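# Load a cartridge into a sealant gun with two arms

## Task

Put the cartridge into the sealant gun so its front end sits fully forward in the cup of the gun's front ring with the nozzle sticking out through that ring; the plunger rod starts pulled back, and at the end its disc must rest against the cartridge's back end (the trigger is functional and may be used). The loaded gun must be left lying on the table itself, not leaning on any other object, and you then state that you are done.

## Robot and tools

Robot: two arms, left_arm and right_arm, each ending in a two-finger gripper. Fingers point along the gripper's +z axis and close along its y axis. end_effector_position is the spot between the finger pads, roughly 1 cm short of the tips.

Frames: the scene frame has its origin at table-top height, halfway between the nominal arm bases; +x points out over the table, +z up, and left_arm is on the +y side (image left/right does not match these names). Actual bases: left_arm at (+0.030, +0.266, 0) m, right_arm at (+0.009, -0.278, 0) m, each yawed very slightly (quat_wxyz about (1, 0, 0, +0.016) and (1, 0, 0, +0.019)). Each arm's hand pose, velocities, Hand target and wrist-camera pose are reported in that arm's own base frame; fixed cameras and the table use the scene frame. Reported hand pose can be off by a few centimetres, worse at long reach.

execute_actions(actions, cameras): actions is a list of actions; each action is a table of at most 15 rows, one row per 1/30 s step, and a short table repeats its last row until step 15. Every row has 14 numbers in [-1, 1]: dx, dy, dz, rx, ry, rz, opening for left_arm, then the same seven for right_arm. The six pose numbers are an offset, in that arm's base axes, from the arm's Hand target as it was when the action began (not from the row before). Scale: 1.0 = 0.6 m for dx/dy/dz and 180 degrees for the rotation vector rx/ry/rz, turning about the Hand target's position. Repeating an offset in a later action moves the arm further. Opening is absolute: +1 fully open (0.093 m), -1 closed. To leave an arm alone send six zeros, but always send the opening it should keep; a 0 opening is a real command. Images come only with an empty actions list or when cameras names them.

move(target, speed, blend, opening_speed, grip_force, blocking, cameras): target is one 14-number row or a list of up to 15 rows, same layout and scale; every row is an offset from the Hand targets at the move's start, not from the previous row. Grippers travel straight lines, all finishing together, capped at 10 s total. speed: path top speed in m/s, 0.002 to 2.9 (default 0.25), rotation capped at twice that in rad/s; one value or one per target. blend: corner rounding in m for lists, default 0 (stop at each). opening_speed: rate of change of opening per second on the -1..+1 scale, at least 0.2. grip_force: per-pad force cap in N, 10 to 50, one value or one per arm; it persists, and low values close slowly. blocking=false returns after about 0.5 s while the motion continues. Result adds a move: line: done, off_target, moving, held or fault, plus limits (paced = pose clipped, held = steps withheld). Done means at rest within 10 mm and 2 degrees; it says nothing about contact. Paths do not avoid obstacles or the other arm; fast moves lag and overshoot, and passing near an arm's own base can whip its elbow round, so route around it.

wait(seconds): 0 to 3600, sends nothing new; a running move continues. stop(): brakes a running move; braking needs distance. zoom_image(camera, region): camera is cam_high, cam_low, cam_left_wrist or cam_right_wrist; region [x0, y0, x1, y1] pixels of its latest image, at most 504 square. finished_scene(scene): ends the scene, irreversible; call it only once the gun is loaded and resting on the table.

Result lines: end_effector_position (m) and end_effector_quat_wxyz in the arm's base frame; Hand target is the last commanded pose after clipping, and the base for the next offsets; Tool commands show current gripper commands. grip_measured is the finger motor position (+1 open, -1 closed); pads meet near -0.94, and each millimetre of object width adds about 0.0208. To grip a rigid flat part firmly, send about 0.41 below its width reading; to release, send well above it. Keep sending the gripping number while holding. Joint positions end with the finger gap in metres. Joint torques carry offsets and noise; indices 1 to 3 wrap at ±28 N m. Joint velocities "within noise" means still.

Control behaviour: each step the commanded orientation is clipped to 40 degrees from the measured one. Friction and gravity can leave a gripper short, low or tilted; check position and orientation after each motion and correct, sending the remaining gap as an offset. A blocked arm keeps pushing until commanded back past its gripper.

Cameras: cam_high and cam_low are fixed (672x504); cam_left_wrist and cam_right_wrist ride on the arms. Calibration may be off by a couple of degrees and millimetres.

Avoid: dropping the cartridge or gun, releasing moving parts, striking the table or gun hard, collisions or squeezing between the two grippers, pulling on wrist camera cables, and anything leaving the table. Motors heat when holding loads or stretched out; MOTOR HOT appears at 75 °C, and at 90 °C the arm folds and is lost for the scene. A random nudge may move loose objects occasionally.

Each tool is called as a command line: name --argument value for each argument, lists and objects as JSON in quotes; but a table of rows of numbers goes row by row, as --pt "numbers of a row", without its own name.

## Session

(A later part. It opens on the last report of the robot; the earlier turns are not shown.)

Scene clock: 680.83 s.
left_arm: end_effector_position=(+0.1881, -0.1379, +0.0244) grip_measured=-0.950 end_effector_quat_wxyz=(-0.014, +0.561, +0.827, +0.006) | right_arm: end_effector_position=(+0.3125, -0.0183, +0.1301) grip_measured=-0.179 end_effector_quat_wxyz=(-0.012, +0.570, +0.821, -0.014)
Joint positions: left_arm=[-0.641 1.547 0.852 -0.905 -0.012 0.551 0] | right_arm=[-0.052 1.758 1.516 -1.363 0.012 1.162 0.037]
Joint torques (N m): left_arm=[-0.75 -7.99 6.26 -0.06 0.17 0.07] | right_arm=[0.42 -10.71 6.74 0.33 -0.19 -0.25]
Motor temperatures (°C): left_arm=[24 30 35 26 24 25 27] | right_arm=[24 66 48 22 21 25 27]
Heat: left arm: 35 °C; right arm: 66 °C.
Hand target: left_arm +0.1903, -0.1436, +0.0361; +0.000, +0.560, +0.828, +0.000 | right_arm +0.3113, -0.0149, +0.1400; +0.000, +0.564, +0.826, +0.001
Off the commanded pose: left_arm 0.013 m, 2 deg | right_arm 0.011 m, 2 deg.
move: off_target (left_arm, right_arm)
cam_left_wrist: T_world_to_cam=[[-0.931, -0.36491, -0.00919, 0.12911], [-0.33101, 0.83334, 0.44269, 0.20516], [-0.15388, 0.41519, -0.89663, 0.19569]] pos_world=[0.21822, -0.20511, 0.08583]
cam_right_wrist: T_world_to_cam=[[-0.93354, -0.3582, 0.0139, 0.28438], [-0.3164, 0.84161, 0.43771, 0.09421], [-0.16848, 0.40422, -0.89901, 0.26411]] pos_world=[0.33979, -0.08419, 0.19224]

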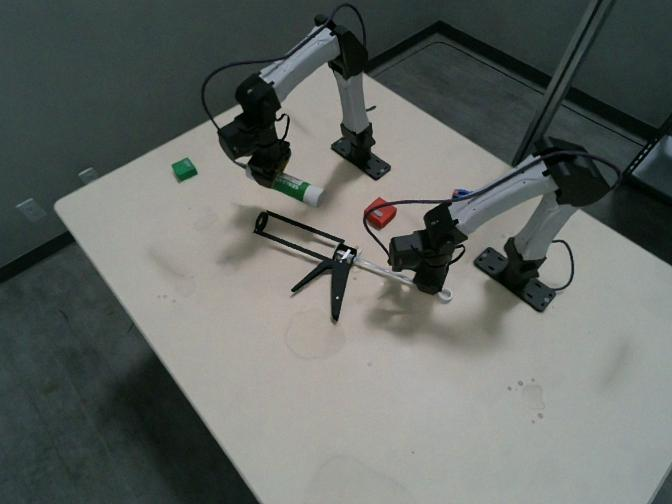

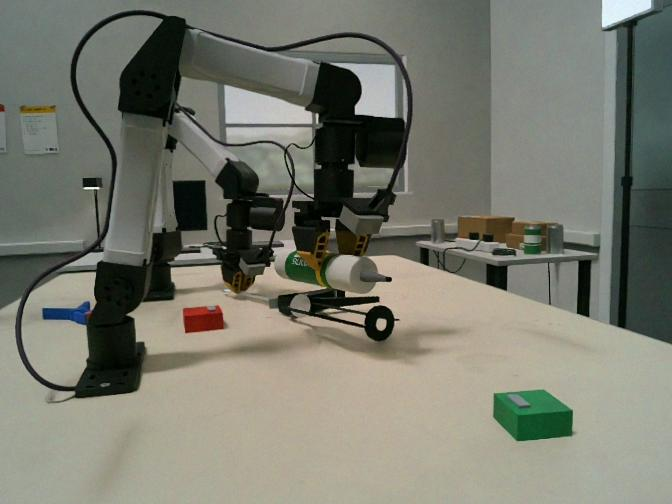

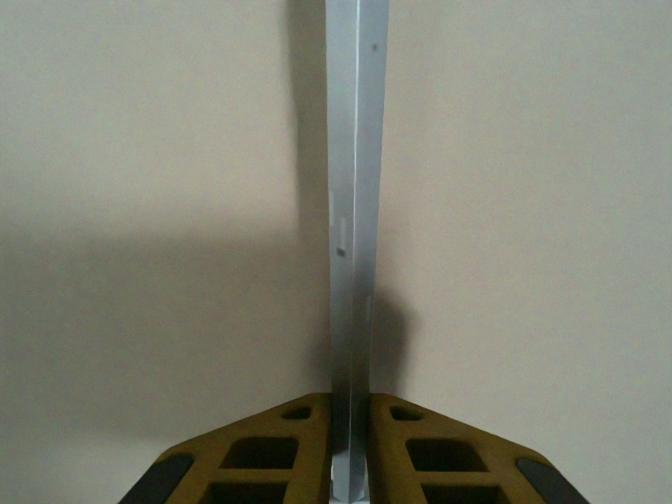

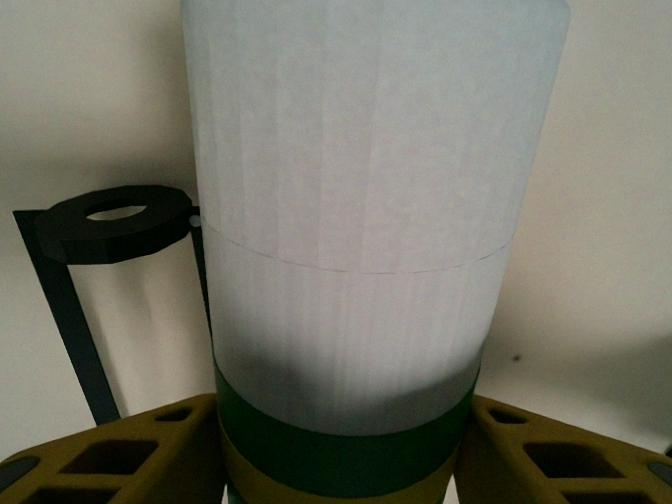

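move --target '[0,0,0.0111,0,0,0,-0.95,0.0375,0.263,-0.0417,0.0731,0.0268,0.0328,-0.35]' --speed 0.12 --cameras '["all"]'

zoom_image --camera "cam_low" --region '[240, 230, 440, 370]'

Scene clock: 797.93 s.
left_arm: end_effector_position=(+0.1859, -0.1362, +0.0276) grip_measured=-0.950 end_effector_quat_wxyz=(-0.021, +0.561, +0.828, +0.007) | right_arm: end_effector_position=(+0.3273, +0.1321, +0.1093) grip_measured=-0.179 end_effector_quat_wxyz=(-0.089, +0.512, +0.853, +0.049)
Joint positions: left_arm=[-0.641 1.542 0.861 -0.932 -0.012 0.55 0] | right_arm=[0.289 1.923 1.63 -1.327 -0.199 1.366 0.037]
Joint torques (N m): left_arm=[-0.76 -8.55 7.04 -0.1 0.18 0.07] | right_arm=[0.32 -7.73 10.81 0.27 -0.74 0.09]
Motor temperatures (°C): left_arm=[24 34 39 25 24 25 28] | right_arm=[24 62 44 22 21 25 27]
Heat: left arm: 39 °C; right arm: 62 °C.
Hand target: left_arm +0.1904, -0.1437, +0.0428; +0.000, +0.560, +0.828, +0.000 | right_arm +0.3338, +0.1429, +0.1150; -0.099, +0.517, +0.847, +0.072
Off the commanded pose: left_arm 0.017 m, 2 deg | right_arm 0.014 m, 3 deg.
move: off_target (left_arm, right_arm)
cam_left_wrist: T_world_to_cam=[[-0.93076, -0.36561, -0.00238, 0.1272], [-0.32703, 0.82961, 0.45255, 0.20011], [-0.16348, 0.42199, -0.89174, 0.20003]] pos_world=[0.21654, -0.20392, 0.08812]
cam_right_wrist: T_world_to_cam=[[-0.88002, -0.47465, -0.01638, 0.35348], [-0.38541, 0.69356, 0.60864, 0.00494], [-0.27753, 0.54192, -0.79328, 0.19299]] pos_world=[0.36654, 0.05977, 0.15588]

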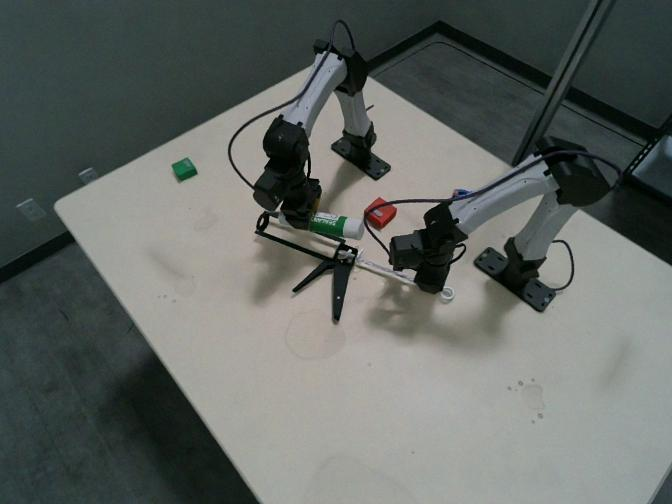

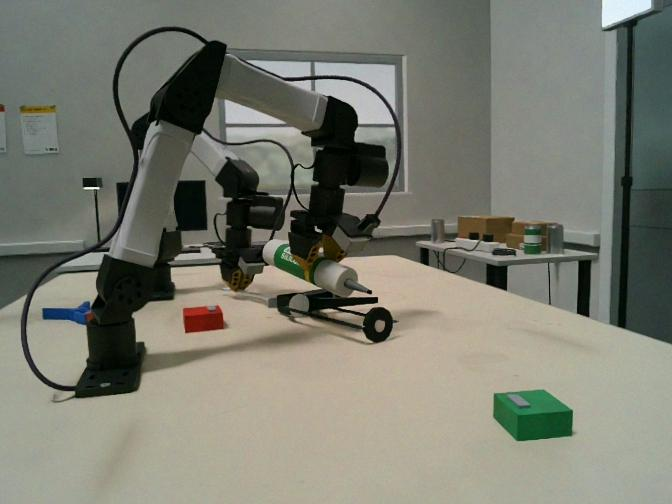

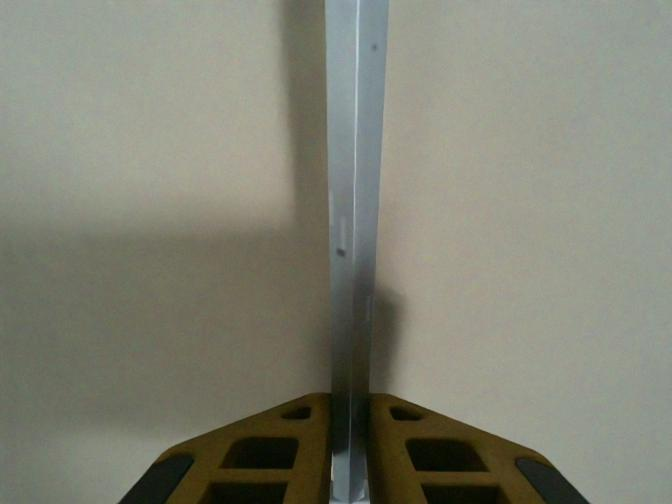

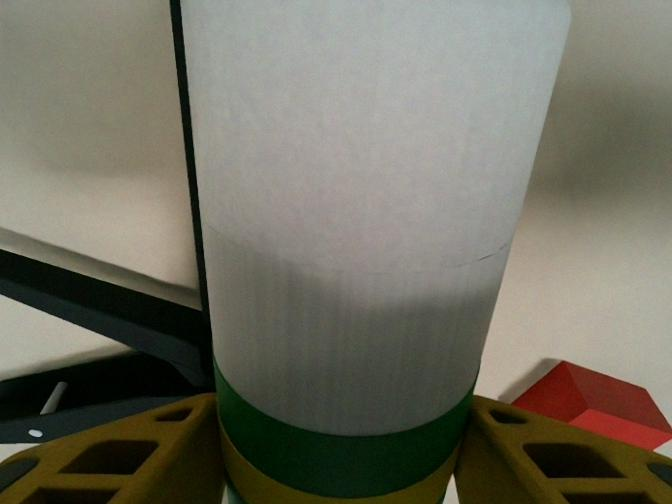

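Scaled by 2.520 from the camera's image (finer frame: 960x720).

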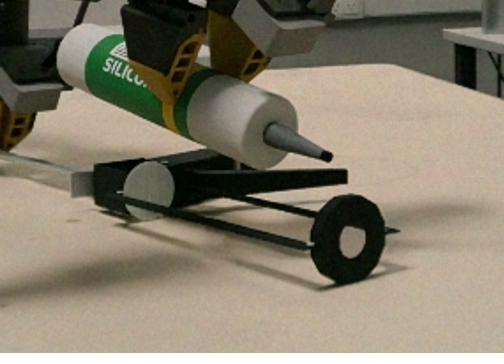

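move --target '[0,0,0.0067,0,0,0,-0.95,0.0133,0.0118,-0.05,0.0143,0.0061,-0.0089,-0.35]' --speed 0.1 --cameras '["cam_low","cam_right_wrist"]'

zoom_image --camera "cam_low" --region '[280, 230, 440, 370]'

Scene clock: 840.70 s.
left_arm: end_effector_position=(+0.1848, -0.1356, +0.0321) grip_measured=-0.948 end_effector_quat_wxyz=(-0.024, +0.561, +0.828, +0.006) | right_arm: end_effector_position=(+0.3431, +0.1446, +0.0878) grip_measured=-0.179 end_effector_quat_wxyz=(-0.097, +0.518, +0.847, +0.075)
Joint positions: left_arm=[-0.641 1.536 0.874 -0.958 -0.011 0.549 0] | right_arm=[0.289 1.977 1.614 -1.227 -0.244 1.385 0.037]
Joint torques (N m): left_arm=[-0.75 -8.5 6.95 -0.04 0.16 0.08] | right_arm=[-0.5 -8.54 6.69 0.37 -0.79 0.08]
Motor temperatures (°C): left_arm=[24 34 40 25 24 25 28] | right_arm=[24 59 47 22 22 25 27]
Heat: left arm: 40 °C; right arm: 59 °C.
Hand target: left_arm +0.1903, -0.1436, +0.0468; +0.000, +0.560, +0.828, +0.000 | right_arm +0.3417, +0.1500, +0.0849; -0.118, +0.527, +0.837, +0.087
Off the commanded pose: left_arm 0.018 m, 3 deg | right_arm 0.006 m, 3 deg.
move: off_target (left_arm, right_arm)
cam_right_wrist: T_world_to_cam=[[-0.88862, -0.45591, -0.04993, 0.37618], [-0.37945, 0.66967, 0.6384, 0.01421], [-0.25761, 0.58625, -0.76808, 0.15816]] pos_world=[0.38042, 0.06927, 0.1312]

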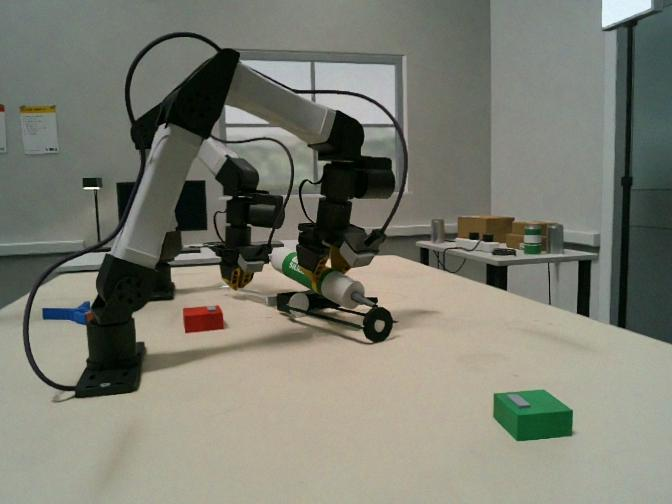

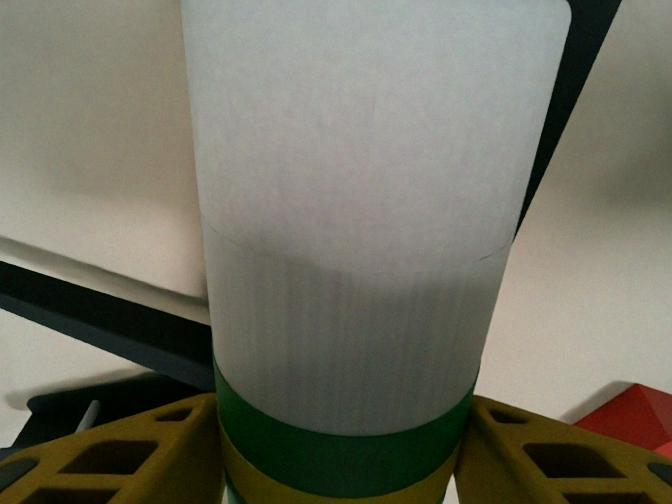

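Scaled by 3.150 from the camera's image (finer frame: 960x720).

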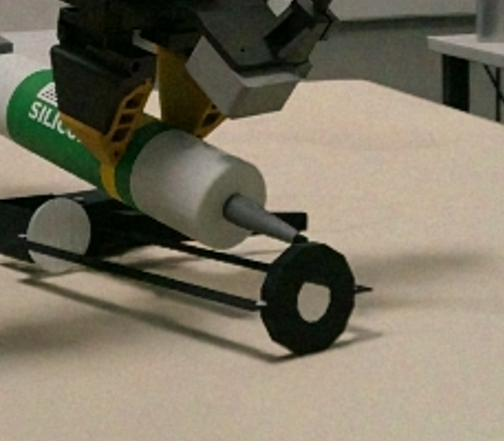

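move --target '[0,0,0,0,0,0,-0.95,-0.0145,-0.0062,0,0,0,-0.005,-0.35]' --speed 0.08 --cameras '["cam_right_wrist"]'

Scene clock: 878.77 s.
left_arm: end_effector_position=(+0.1848, -0.1356, +0.0321) grip_measured=-0.945 end_effector_quat_wxyz=(-0.024, +0.561, +0.828, +0.006) | right_arm: end_effector_position=(+0.3338, +0.1406, +0.0742) grip_measured=-0.179 end_effector_quat_wxyz=(-0.109, +0.526, +0.841, +0.062)
Joint positions: left_arm=[-0.641 1.536 0.874 -0.958 -0.011 0.549 0] | right_arm=[0.285 1.977 1.558 -1.206 -0.246 1.397 0.037]
Joint torques (N m): left_arm=[-0.77 -8.5 6.95 -0.04 0.17 0.09] | right_arm=[-0.49 -11.74 6.61 0.28 -0.75 0.1]
Motor temperatures (°C): left_arm=[24 36 40 25 24 25 28] | right_arm=[24 57 43 22 22 25 28]
Heat: left arm: 40 °C; right arm: 57 °C.
Hand target: left_arm +0.1903, -0.1436, +0.0468; +0.000, +0.560, +0.828, +0.000 | right_arm +0.3330, +0.1462, +0.0850; -0.117, +0.533, +0.833, +0.088
Off the commanded pose: left_arm 0.018 m, 3 deg | right_arm 0.012 m, 3 deg.
move: off_target (right_arm)
cam_right_wrist: T_world_to_cam=[[-0.89701, -0.4418, -0.01349, 0.36355], [-0.34534, 0.68145, 0.64526, 0.00854], [-0.27588, 0.58347, -0.76384, 0.15379]] pos_world=[0.37149, 0.06507, 0.11686]

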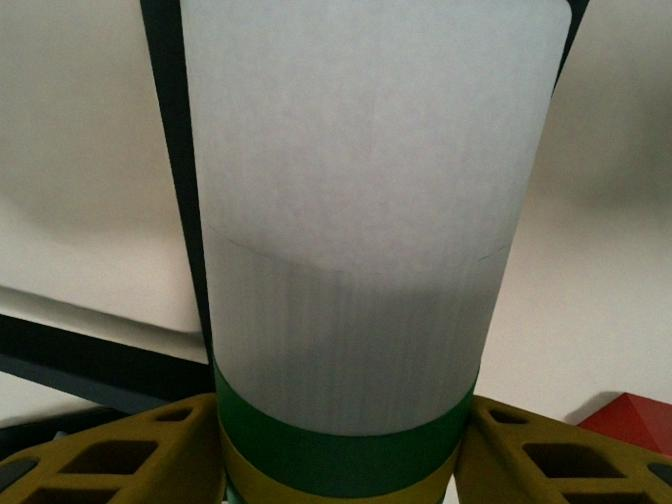

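move --target '[0,0,0,0,0,0,-0.95,0.021,-0.0442,-0.0083,0,0,0,-0.35]' --speed 0.06 --cameras '["cam_low","cam_right_wrist","cam_high"]'

zoom_image --camera "cam_low" --region '[320, 260, 440, 360]'

Scene clock: 906.20 s.
left_arm: end_effector_position=(+0.1843, -0.1355, +0.0321) grip_measured=-0.947 end_effector_quat_wxyz=(-0.025, +0.560, +0.828, +0.006) | right_arm: end_effector_position=(+0.3438, +0.1148, +0.0744) grip_measured=-0.179 end_effector_quat_wxyz=(-0.107, +0.537, +0.834, +0.071)
Joint positions: left_arm=[-0.641 1.536 0.874 -0.96 -0.01 0.549 0] | right_arm=[0.206 1.977 1.558 -1.205 -0.252 1.344 0.037]
Joint torques (N m): left_arm=[-0.76 -8.5 6.94 -0.03 0.15 0.09] | right_arm=[-0.47 -9.14 8.81 0.16 -0.69 -0.23]
Motor temperatures (°C): left_arm=[24 36 41 25 24 25 28] | right_arm=[24 60 42 22 22 25 28]
Heat: left arm: 41 °C; right arm: 60 °C.
Hand target: left_arm +0.1903, -0.1436, +0.0468; +0.000, +0.560, +0.828, +0.000 | right_arm +0.3457, +0.1196, +0.0800; -0.117, +0.533, +0.833, +0.088
Off the commanded pose: left_arm 0.018 m, 3 deg | right_arm 0.008 m, 2 deg.
move: done
cam_right_wrist: T_world_to_cam=[[-0.90879, -0.41629, -0.02835, 0.36324], [-0.33336, 0.68352, 0.64936, 0.02472], [-0.25095, 0.59959, -0.75995, 0.1611]] pos_world=[0.37877, 0.03772, 0.11668]
Images, in order (width x height): cam_high 672x504, cam_low 672x504, cam_right_wrist 672x504.

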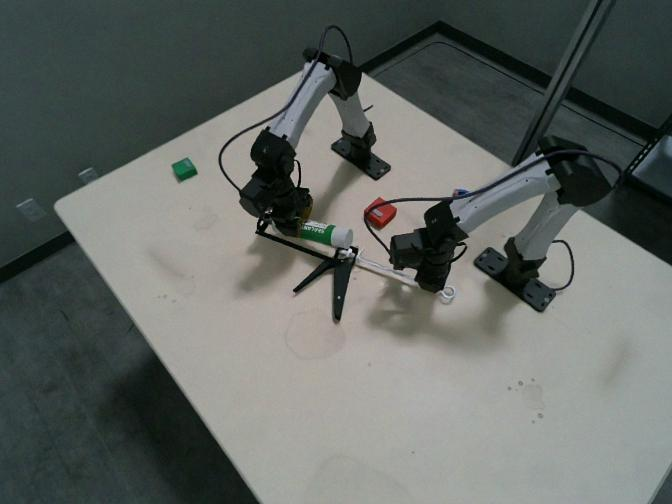

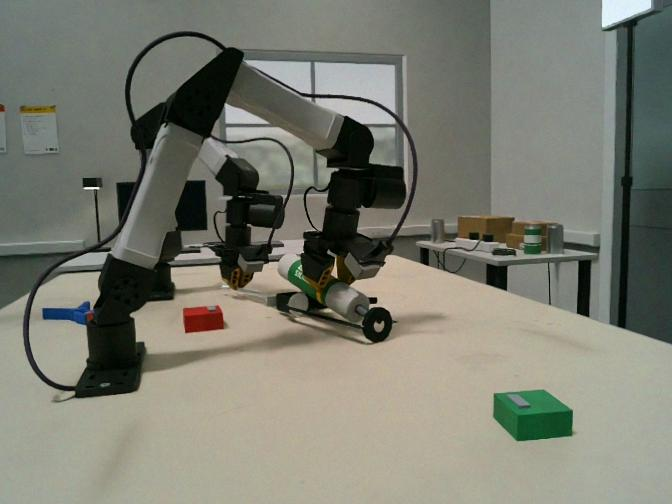

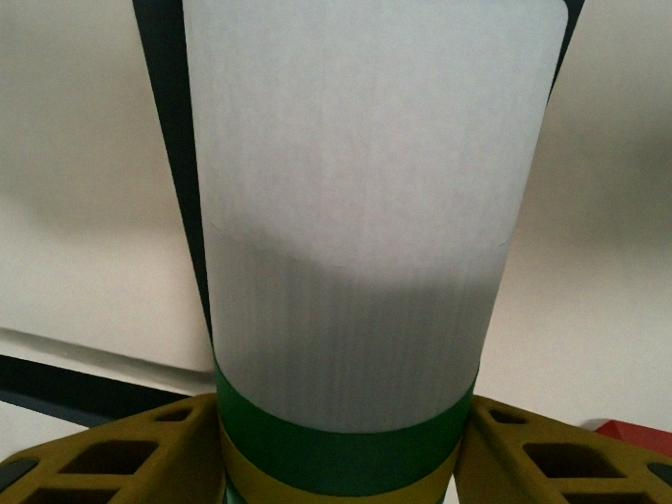

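Scaled by 4.200 from the camera's image (finer frame: 960x720).

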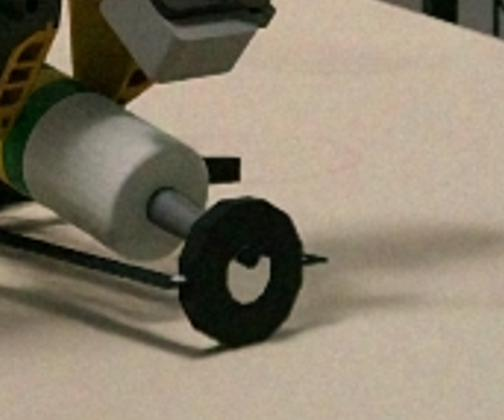

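zoom_image --camera "cam_low" --region '[355, 300, 401, 346]'

Scaled by 10.957 from the camera's image (finer frame: 960x720).

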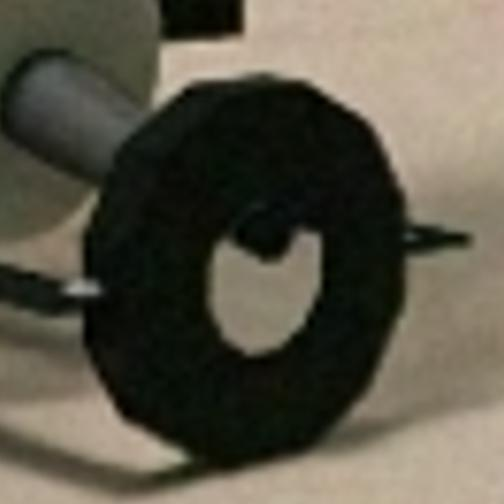

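move --target '[0,0,0,0,0,0,-0.95,0.001,0.0005,-0.0167,0,0,0.0094,-0.35]' --speed 0.05 --cameras '["cam_low","cam_right_wrist"]'

zoom_image --camera "cam_low" --region '[355, 300, 401, 346]'

Scene clock: 962.47 s.
left_arm: end_effector_position=(+0.1843, -0.1355, +0.0321) grip_measured=-0.945 end_effector_quat_wxyz=(-0.025, +0.560, +0.828, +0.006) | right_arm: end_effector_position=(+0.3460, +0.1152, +0.0721) grip_measured=-0.179 end_effector_quat_wxyz=(-0.104, +0.525, +0.841, +0.074)
Joint positions: left_arm=[-0.641 1.536 0.874 -0.96 -0.01 0.549 0] | right_arm=[0.206 1.984 1.558 -1.195 -0.252 1.316 0.037]
Joint torques (N m): left_arm=[-0.77 -8.51 6.95 -0.03 0.15 0.09] | right_arm=[-0.18 -8.29 7.39 0.31 -0.68 -0.25]
Motor temperatures (°C): left_arm=[24 37 41 25 24 25 28] | right_arm=[24 59 43 22 22 25 28]
Heat: left arm: 41 °C; right arm: 59 °C.
Hand target: left_arm +0.1903, -0.1436, +0.0468; +0.000, +0.560, +0.828, +0.000 | right_arm +0.3463, +0.1199, +0.0699; -0.119, +0.521, +0.841, +0.086
Off the commanded pose: left_arm 0.018 m, 3 deg | right_arm 0.005 m, 2 deg.
move: done
cam_right_wrist: T_world_to_cam=[[-0.89691, -0.44045, -0.03954, 0.36488], [-0.35848, 0.67181, 0.6482, 0.03687], [-0.25894, 0.59555, -0.76045, 0.16287]] pos_world=[0.38265, 0.03894, 0.11438]

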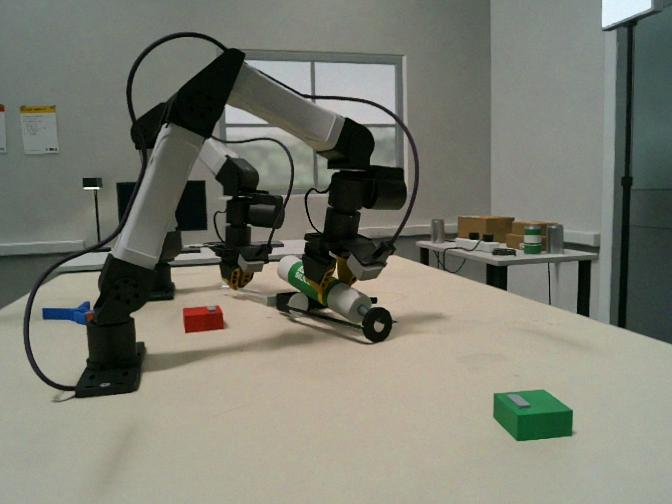

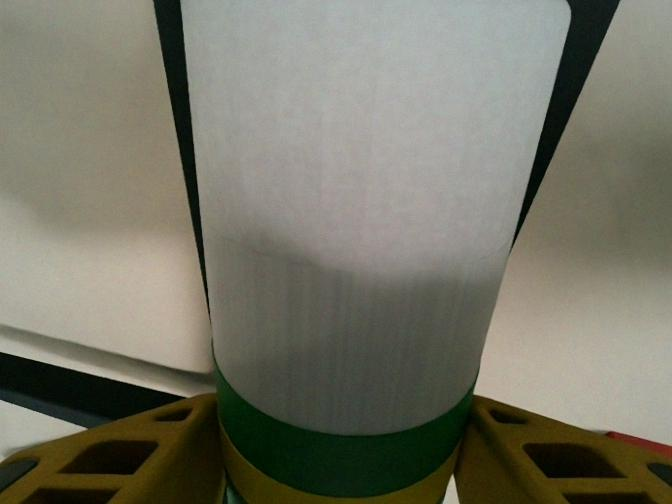

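Scaled by 10.957 from the camera's image (finer frame: 960x720).

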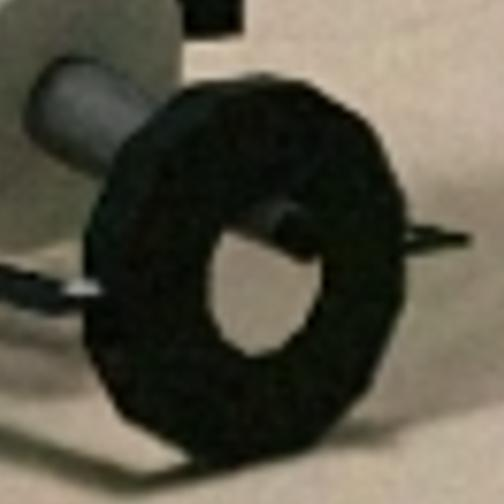

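move --target '[0,0,0,0,0,0,-0.95,0,0,-0.0125,0,0,0,-0.35]' --speed 0.05 --cameras '["cam_low","cam_right_wrist"]'

zoom_image --camera "cam_low" --region '[355, 300, 401, 346]'

Scene clock: 975.33 s.
left_arm: end_effector_position=(+0.1843, -0.1355, +0.0321) grip_measured=-0.945 end_effector_quat_wxyz=(-0.025, +0.560, +0.828, +0.006) | right_arm: end_effector_position=(+0.3480, +0.1156, +0.0660) grip_measured=-0.179 end_effector_quat_wxyz=(-0.102, +0.524, +0.842, +0.076)
Joint positions: left_arm=[-0.641 1.536 0.874 -0.96 -0.01 0.549 0] | right_arm=[0.206 1.991 1.544 -1.167 -0.252 1.315 0.037]
Joint torques (N m): left_arm=[-0.76 -8.51 6.95 -0.03 0.15 0.08] | right_arm=[-0.2 -8.43 6.65 0.32 -0.66 -0.23]
Motor temperatures (°C): left_arm=[24 37 41 25 24 25 28] | right_arm=[24 58 43 22 22 25 28]
Heat: left arm: 41 °C; right arm: 58 °C.
Hand target: left_arm +0.1903, -0.1436, +0.0468; +0.000, +0.560, +0.828, +0.000 | right_arm +0.3463, +0.1200, +0.0625; -0.118, +0.521, +0.841, +0.086
Off the commanded pose: left_arm 0.018 m, 3 deg | right_arm 0.006 m, 2 deg.
move: done
cam_right_wrist: T_world_to_cam=[[-0.89613, -0.44142, -0.04573, 0.36683], [-0.36331, 0.67054, 0.64683, 0.04318], [-0.25486, 0.59626, -0.76127, 0.15703]] pos_world=[0.38444, 0.03934, 0.10839]

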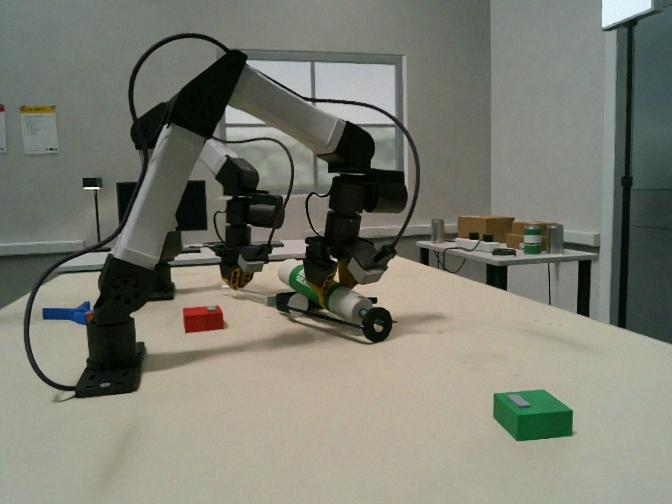

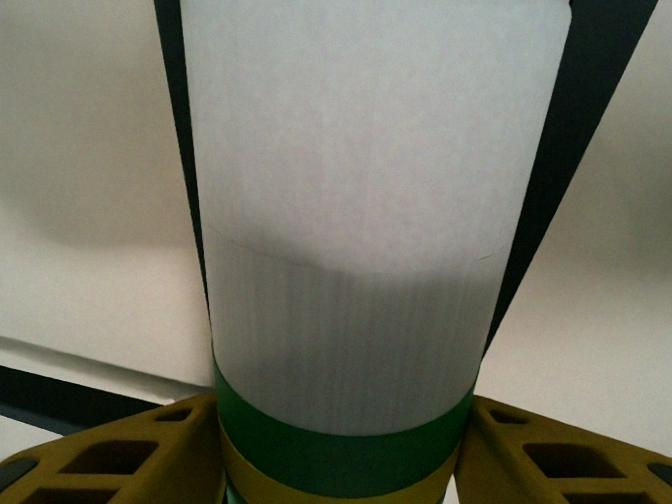

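Scaled by 10.957 from the camera's image (finer frame: 960x720).

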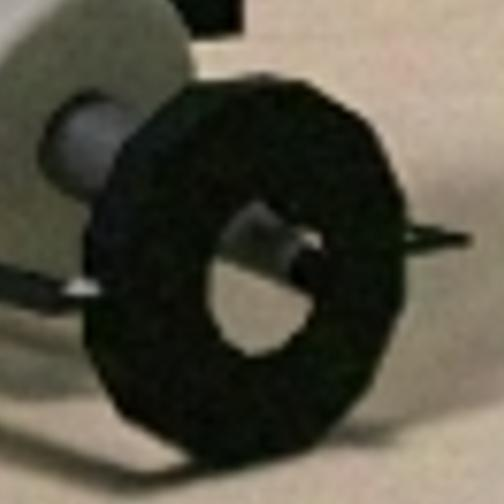

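move --target '[0,0,0,0,0,0,-0.95,0.007,-0.0333,-0.015,0,0,0,-0.35]' --speed 0.05 --cameras '["cam_low","cam_right_wrist"]'

zoom_image --camera "cam_low" --region '[355, 300, 401, 346]'

Scene clock: 1023.20 s.
left_arm: end_effector_position=(+0.1843, -0.1355, +0.0321) grip_measured=-0.949 end_effector_quat_wxyz=(-0.025, +0.560, +0.828, +0.006) | right_arm: end_effector_position=(+0.3526, +0.0959, +0.0577) grip_measured=-0.179 end_effector_quat_wxyz=(-0.102, +0.525, +0.842, +0.078)
Joint positions: left_arm=[-0.641 1.536 0.874 -0.96 -0.01 0.549 0] | right_arm=[0.15 2.004 1.529 -1.151 -0.252 1.258 0.037]
Joint torques (N m): left_arm=[-0.75 -8.51 6.95 -0.03 0.15 0.08] | right_arm=[-0.14 -8.35 6.54 0.26 -0.62 -0.25]
Motor temperatures (°C): left_arm=[24 37 42 25 23 25 28] | right_arm=[24 59 44 22 22 25 28]
Heat: left arm: 42 °C; right arm: 59 °C.
Hand target: left_arm +0.1903, -0.1436, +0.0468; +0.000, +0.560, +0.828, +0.000 | right_arm +0.3505, +0.1000, +0.0536; -0.118, +0.521, +0.841, +0.086
Off the commanded pose: left_arm 0.018 m, 3 deg | right_arm 0.006 m, 2 deg.
move: done
cam_right_wrist: T_world_to_cam=[[-0.89657, -0.44031, -0.0479, 0.36205], [-0.36322, 0.66904, 0.64843, 0.06349], [-0.25346, 0.59876, -0.75977, 0.16284]] pos_world=[0.38894, 0.01943, 0.09989]

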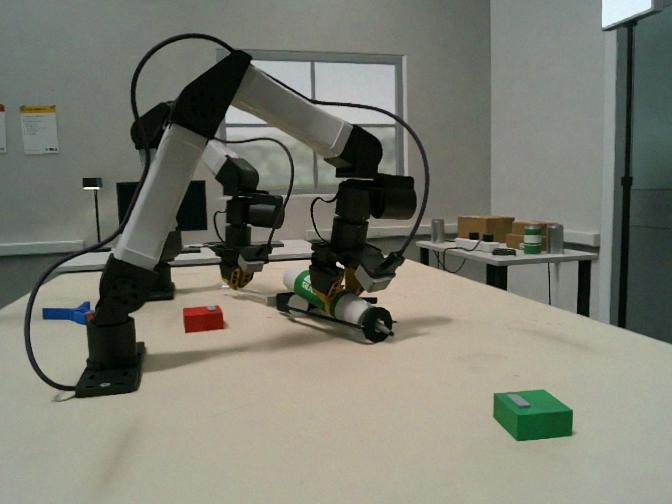

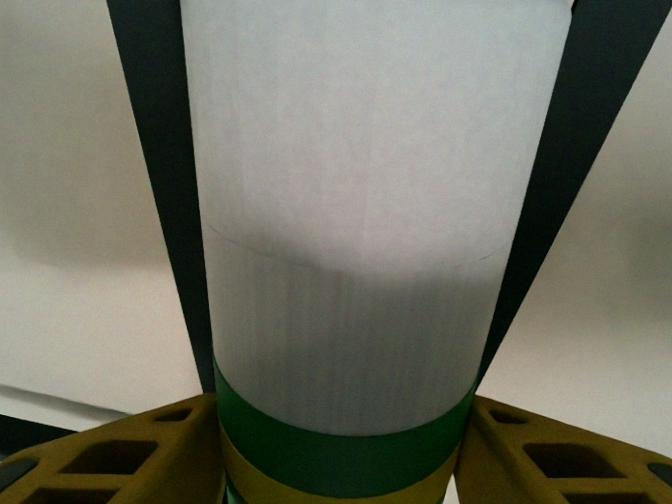

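Scaled by 10.957 from the camera's image (finer frame: 960x720).

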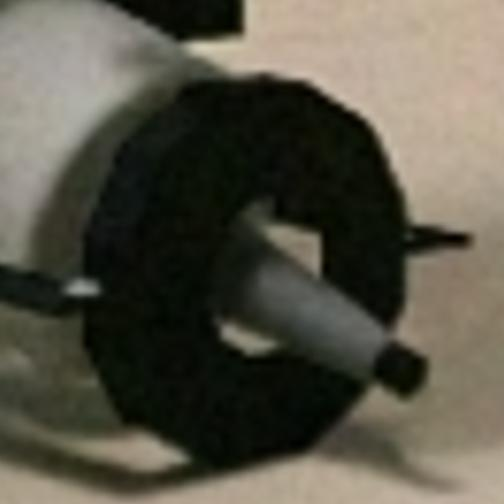

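zoom_image --camera "cam_right_wrist" --region '[80, 0, 420, 250]'

zoom_image --camera "cam_right_wrist" --region '[400, 0, 672, 250]'

Scaled by 1.482 from the camera's image (finer frame: 960x720).

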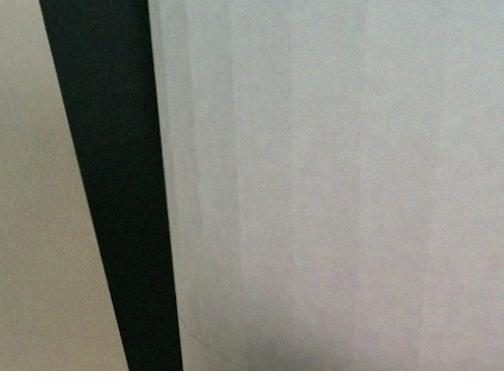

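Scaled by 1.853 from the camera's image (finer frame: 960x720).

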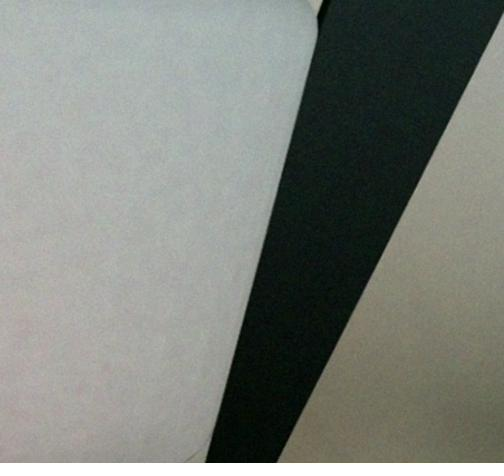

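move --target '[0,0,0,0,0,0,-0.95,0.0149,-0.029,-0.0117,0,0,0,-0.35]' --speed 0.04 --cameras '["cam_low","cam_right_wrist"]'

zoom_image --camera "cam_low" --region '[350, 295, 410, 355]'

Scene clock: 1189.03 s.
left_arm: end_effector_position=(+0.1843, -0.1355, +0.0321) grip_measured=-0.945 end_effector_quat_wxyz=(-0.025, +0.560, +0.828, +0.006) | right_arm: end_effector_position=(+0.3557, +0.0801, +0.0520) grip_measured=-0.179 end_effector_quat_wxyz=(-0.105, +0.524, +0.842, +0.079)
Joint positions: left_arm=[-0.641 1.536 0.874 -0.96 -0.01 0.549 0] | right_arm=[0.105 2.021 1.529 -1.15 -0.254 1.21 0.037]
Joint torques (N m): left_arm=[-0.76 -8.5 6.95 -0.03 0.15 0.09] | right_arm=[-0.43 -6.94 8.83 0.23 -0.55 -0.27]
Motor temperatures (°C): left_arm=[24 38 43 24 23 25 28] | right_arm=[24 59 41 21 22 25 28]
Heat: left arm: 43 °C; right arm: 59 °C.
Hand target: left_arm +0.1903, -0.1436, +0.0468; +0.000, +0.560, +0.828, +0.000 | right_arm +0.3595, +0.0826, +0.0465; -0.118, +0.521, +0.841, +0.086
Off the commanded pose: left_arm 0.018 m, 3 deg | right_arm 0.007 m, 2 deg.
move: done
cam_right_wrist: T_world_to_cam=[[-0.89606, -0.44155, -0.04596, 0.35743], [-0.36138, 0.66539, 0.65319, 0.07824], [-0.25784, 0.6019, -0.7558, 0.16985]] pos_world=[0.39234, 0.00353, 0.09369]

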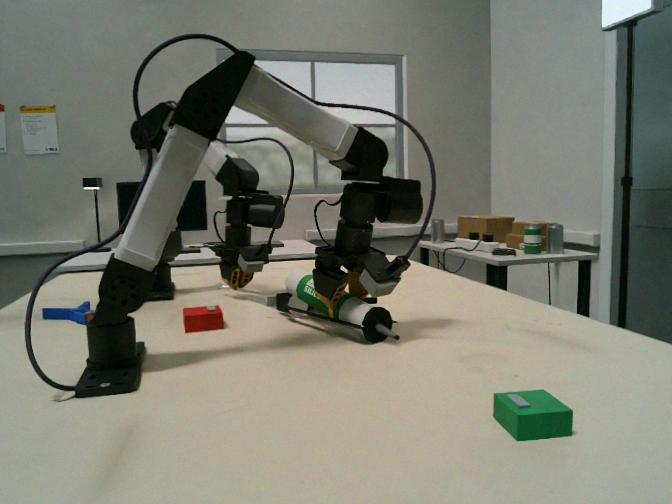

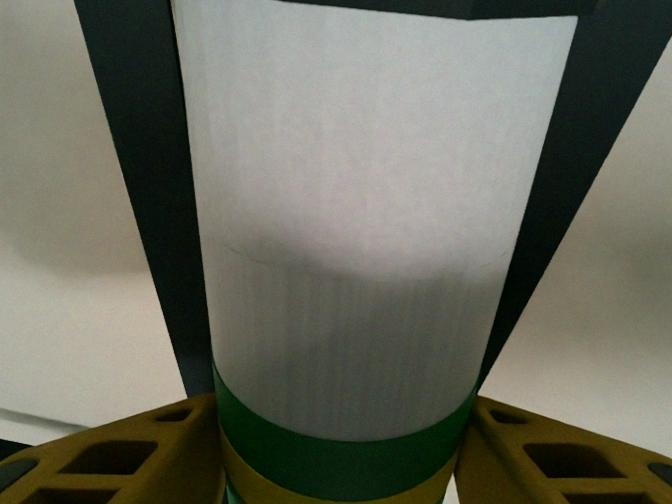

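Scaled by 8.400 from the camera's image (finer frame: 960x720).

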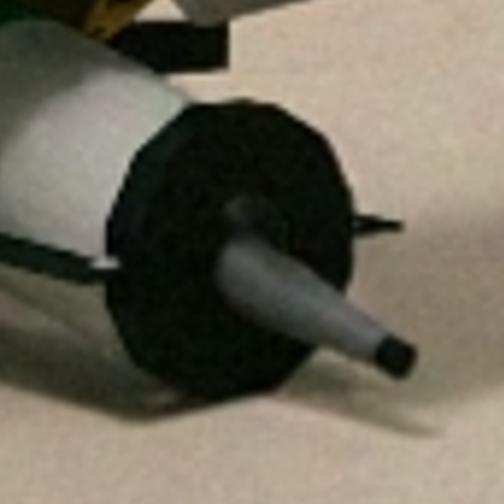

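move --target '[0,0,0,0,0,0,-0.95,-0.0007,0.0015,-0.0083,0,0,0,-0.35]' --speed 0.04 --cameras '["cam_low","cam_right_wrist"]'

zoom_image --camera "cam_low" --region '[350, 295, 410, 355]'

zoom_image --camera "cam_right_wrist" --region '[150, 0, 650, 120]'

Scene clock: 1311.87 s.
left_arm: end_effector_position=(+0.1843, -0.1355, +0.0321) grip_measured=-0.948 end_effector_quat_wxyz=(-0.025, +0.560, +0.828, +0.006) | right_arm: end_effector_position=(+0.3557, +0.0801, +0.0520) grip_measured=-0.178 end_effector_quat_wxyz=(-0.105, +0.524, +0.842, +0.079)
Joint positions: left_arm=[-0.641 1.536 0.874 -0.96 -0.01 0.549 0] | right_arm=[0.105 2.021 1.529 -1.15 -0.254 1.209 0.037]
Joint torques (N m): left_arm=[-0.76 -8.53 6.95 -0.03 0.15 0.09] | right_arm=[-0.25 -6.49 7.38 0.41 -0.54 -0.21]
Motor temperatures (°C): left_arm=[24 39 43 24 23 25 28] | right_arm=[24 54 46 21 22 25 28]
Heat: left arm: 43 °C; right arm: 54 °C.
Hand target: left_arm +0.1903, -0.1436, +0.0468; +0.000, +0.560, +0.828, +0.000 | right_arm +0.3591, +0.0835, +0.0415; -0.118, +0.521, +0.841, +0.086
Off the commanded pose: left_arm 0.018 m, 3 deg | right_arm 0.012 m, 2 deg.
move: off_target (right_arm)
cam_right_wrist: T_world_to_cam=[[-0.89574, -0.44218, -0.04615, 0.35741], [-0.36197, 0.66507, 0.65319, 0.07851], [-0.25814, 0.60179, -0.75579, 0.16999]] pos_world=[0.39244, 0.00353, 0.09369]

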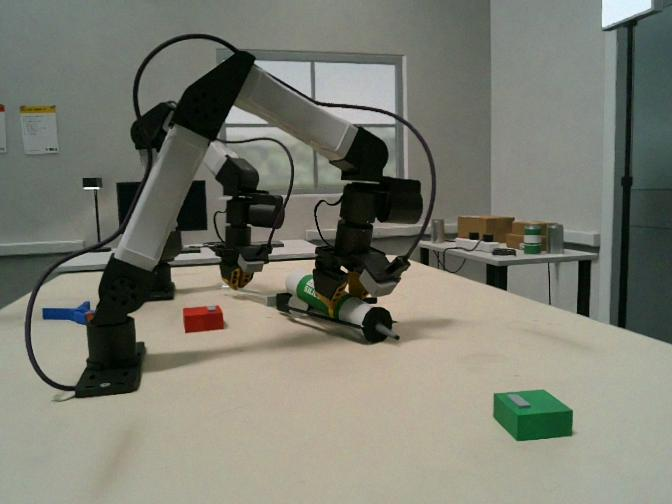

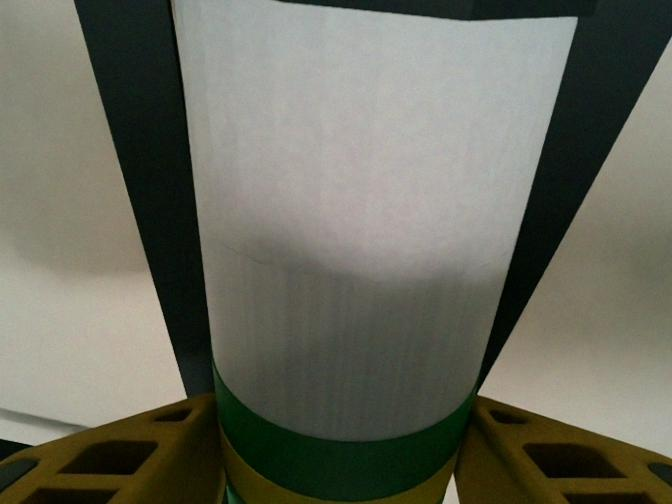

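Scaled by 8.400 from the camera's image (finer frame: 960x720).

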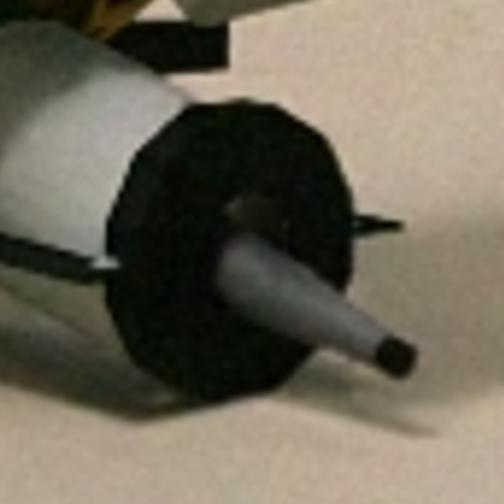

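Scaled by 1.008 from the camera's image (finer frame: 960x720).

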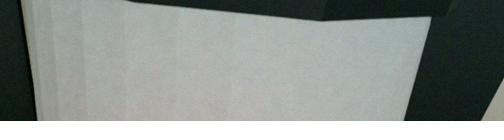

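move --target '[0,0,0,0,0,0,-0.95,-0.0005,0.001,-0.0083,0,0,0,-0.35]' --speed 0.06 --cameras '["cam_low","cam_right_wrist"]'

zoom_image --camera "cam_low" --region '[350, 295, 410, 355]'

Scene clock: 1322.30 s.
left_arm: end_effector_position=(+0.1843, -0.1355, +0.0321) grip_measured=-0.947 end_effector_quat_wxyz=(-0.025, +0.560, +0.828, +0.006) | right_arm: end_effector_position=(+0.3558, +0.0803, +0.0516) grip_measured=-0.178 end_effector_quat_wxyz=(-0.106, +0.524, +0.842, +0.079)
Joint positions: left_arm=[-0.641 1.536 0.874 -0.96 -0.01 0.549 0] | right_arm=[0.105 2.022 1.529 -1.15 -0.255 1.209 0.037]
Joint torques (N m): left_arm=[-0.76 -8.54 6.98 -0.03 0.15 0.09] | right_arm=[-0.12 -6.39 5.93 0.57 -0.55 -0.21]
Heat: left arm: 43 °C; right arm: 53 °C.
Hand target: left_arm +0.1903, -0.1436, +0.0468; +0.000, +0.560, +0.828, +0.000 | right_arm +0.3587, +0.0841, +0.0366; -0.118, +0.521, +0.841, +0.086
Off the commanded pose: left_arm 0.018 m, 3 deg | right_arm 0.016 m, 2 deg.
move: off_target (right_arm)
cam_right_wrist: T_world_to_cam=[[-0.8958, -0.44205, -0.04619, 0.3576], [-0.36159, 0.66441, 0.65407, 0.07845], [-0.25845, 0.60262, -0.75502, 0.16964]] pos_world=[0.39255, 0.00373, 0.09329]

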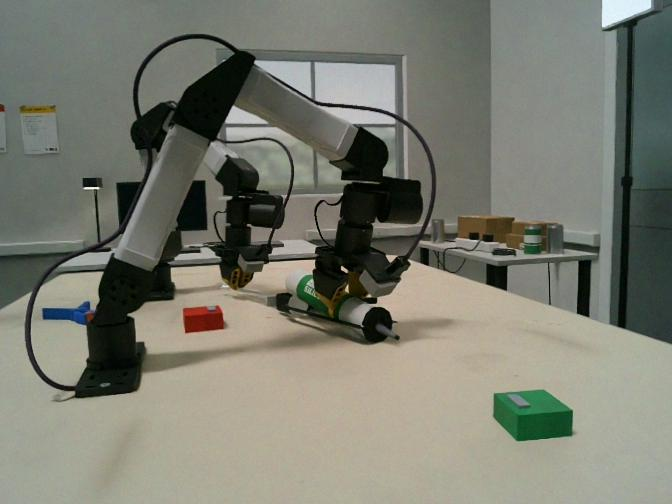

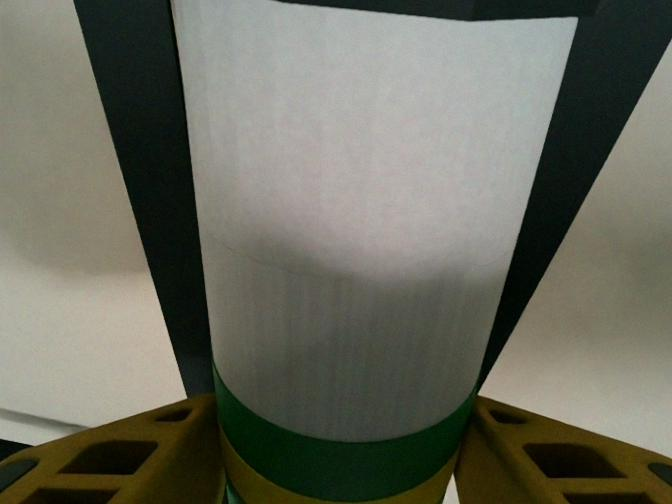

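Scaled by 8.400 from the camera's image (finer frame: 960x720).

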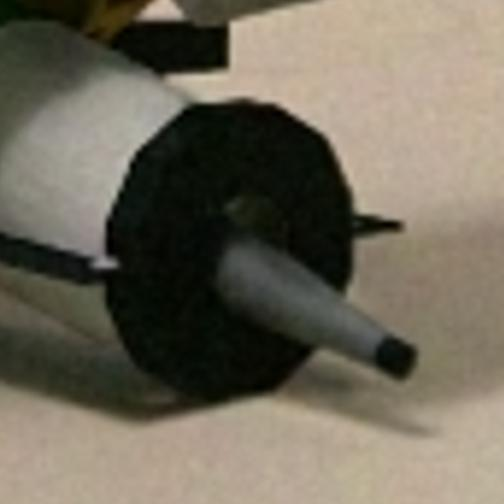

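move --pt "0 0 0 0 0 0 -0.95 0.0015 0.0007 0.0217 0 0 0.0111 -0.35" --pt "0 0 0 0 0 0 -0.95 0.0015 0.0007 0.0067 0 0 0.0111 -0.35" --speed 0.05 --cameras '["cam_low","cam_right_wrist"]'

zoom_image --camera "cam_low" --region '[350, 295, 410, 355]'

Scene clock: 1344.73 s.
left_arm: end_effector_position=(+0.1843, -0.1355, +0.0321) grip_measured=-0.950 end_effector_quat_wxyz=(-0.025, +0.560, +0.828, +0.006) | right_arm: end_effector_position=(+0.3552, +0.0802, +0.0515) grip_measured=-0.178 end_effector_quat_wxyz=(-0.111, +0.513, +0.848, +0.076)
Joint positions: left_arm=[-0.641 1.536 0.874 -0.96 -0.01 0.549 0] | right_arm=[0.105 2.034 1.544 -1.169 -0.255 1.183 0.037]
Joint torques (N m): left_arm=[-0.76 -8.5 6.95 -0.03 0.15 0.09] | right_arm=[0.17 -6.76 7.23 0.43 -0.52 -0.28]
Heat: left arm: 43 °C; right arm: 51 °C.
Hand target: left_arm +0.1903, -0.1436, +0.0468; +0.000, +0.560, +0.828, +0.000 | right_arm +0.3596, +0.0845, +0.0406; -0.120, +0.506, +0.850, +0.084
Off the commanded pose: left_arm 0.018 m, 3 deg | right_arm 0.013 m, 2 deg.
move: off_target (right_arm)
cam_right_wrist: T_world_to_cam=[[-0.88501, -0.46397, -0.0387, 0.35462], [-0.37199, 0.65467, 0.65805, 0.0827], [-0.27998, 0.59677, -0.75198, 0.17736]] pos_world=[0.39426, 0.00454, 0.09268]

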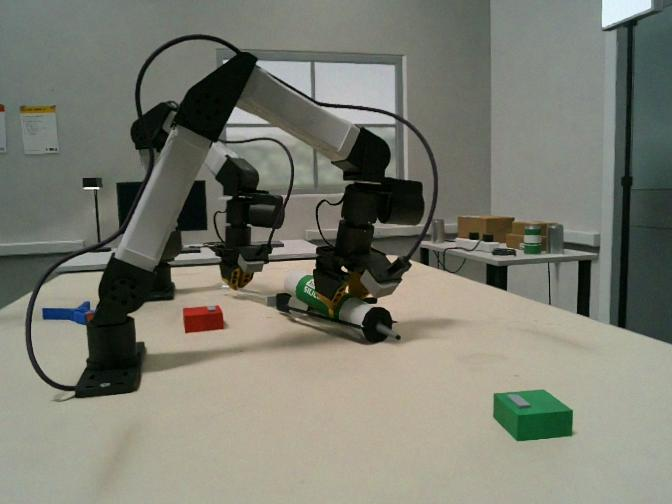

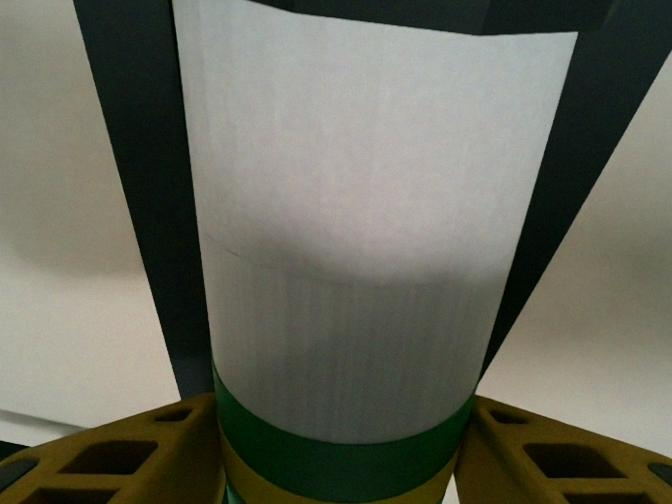

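Scaled by 8.400 from the camera's image (finer frame: 960x720).

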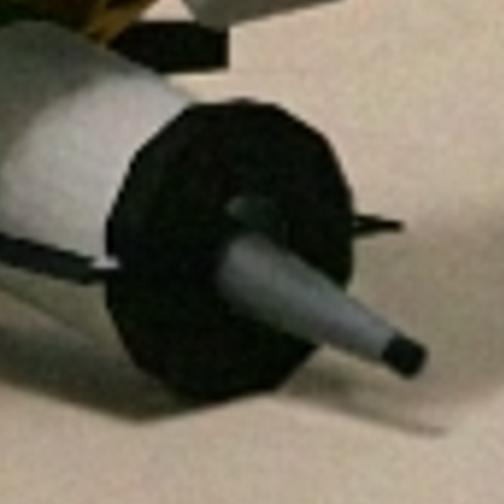

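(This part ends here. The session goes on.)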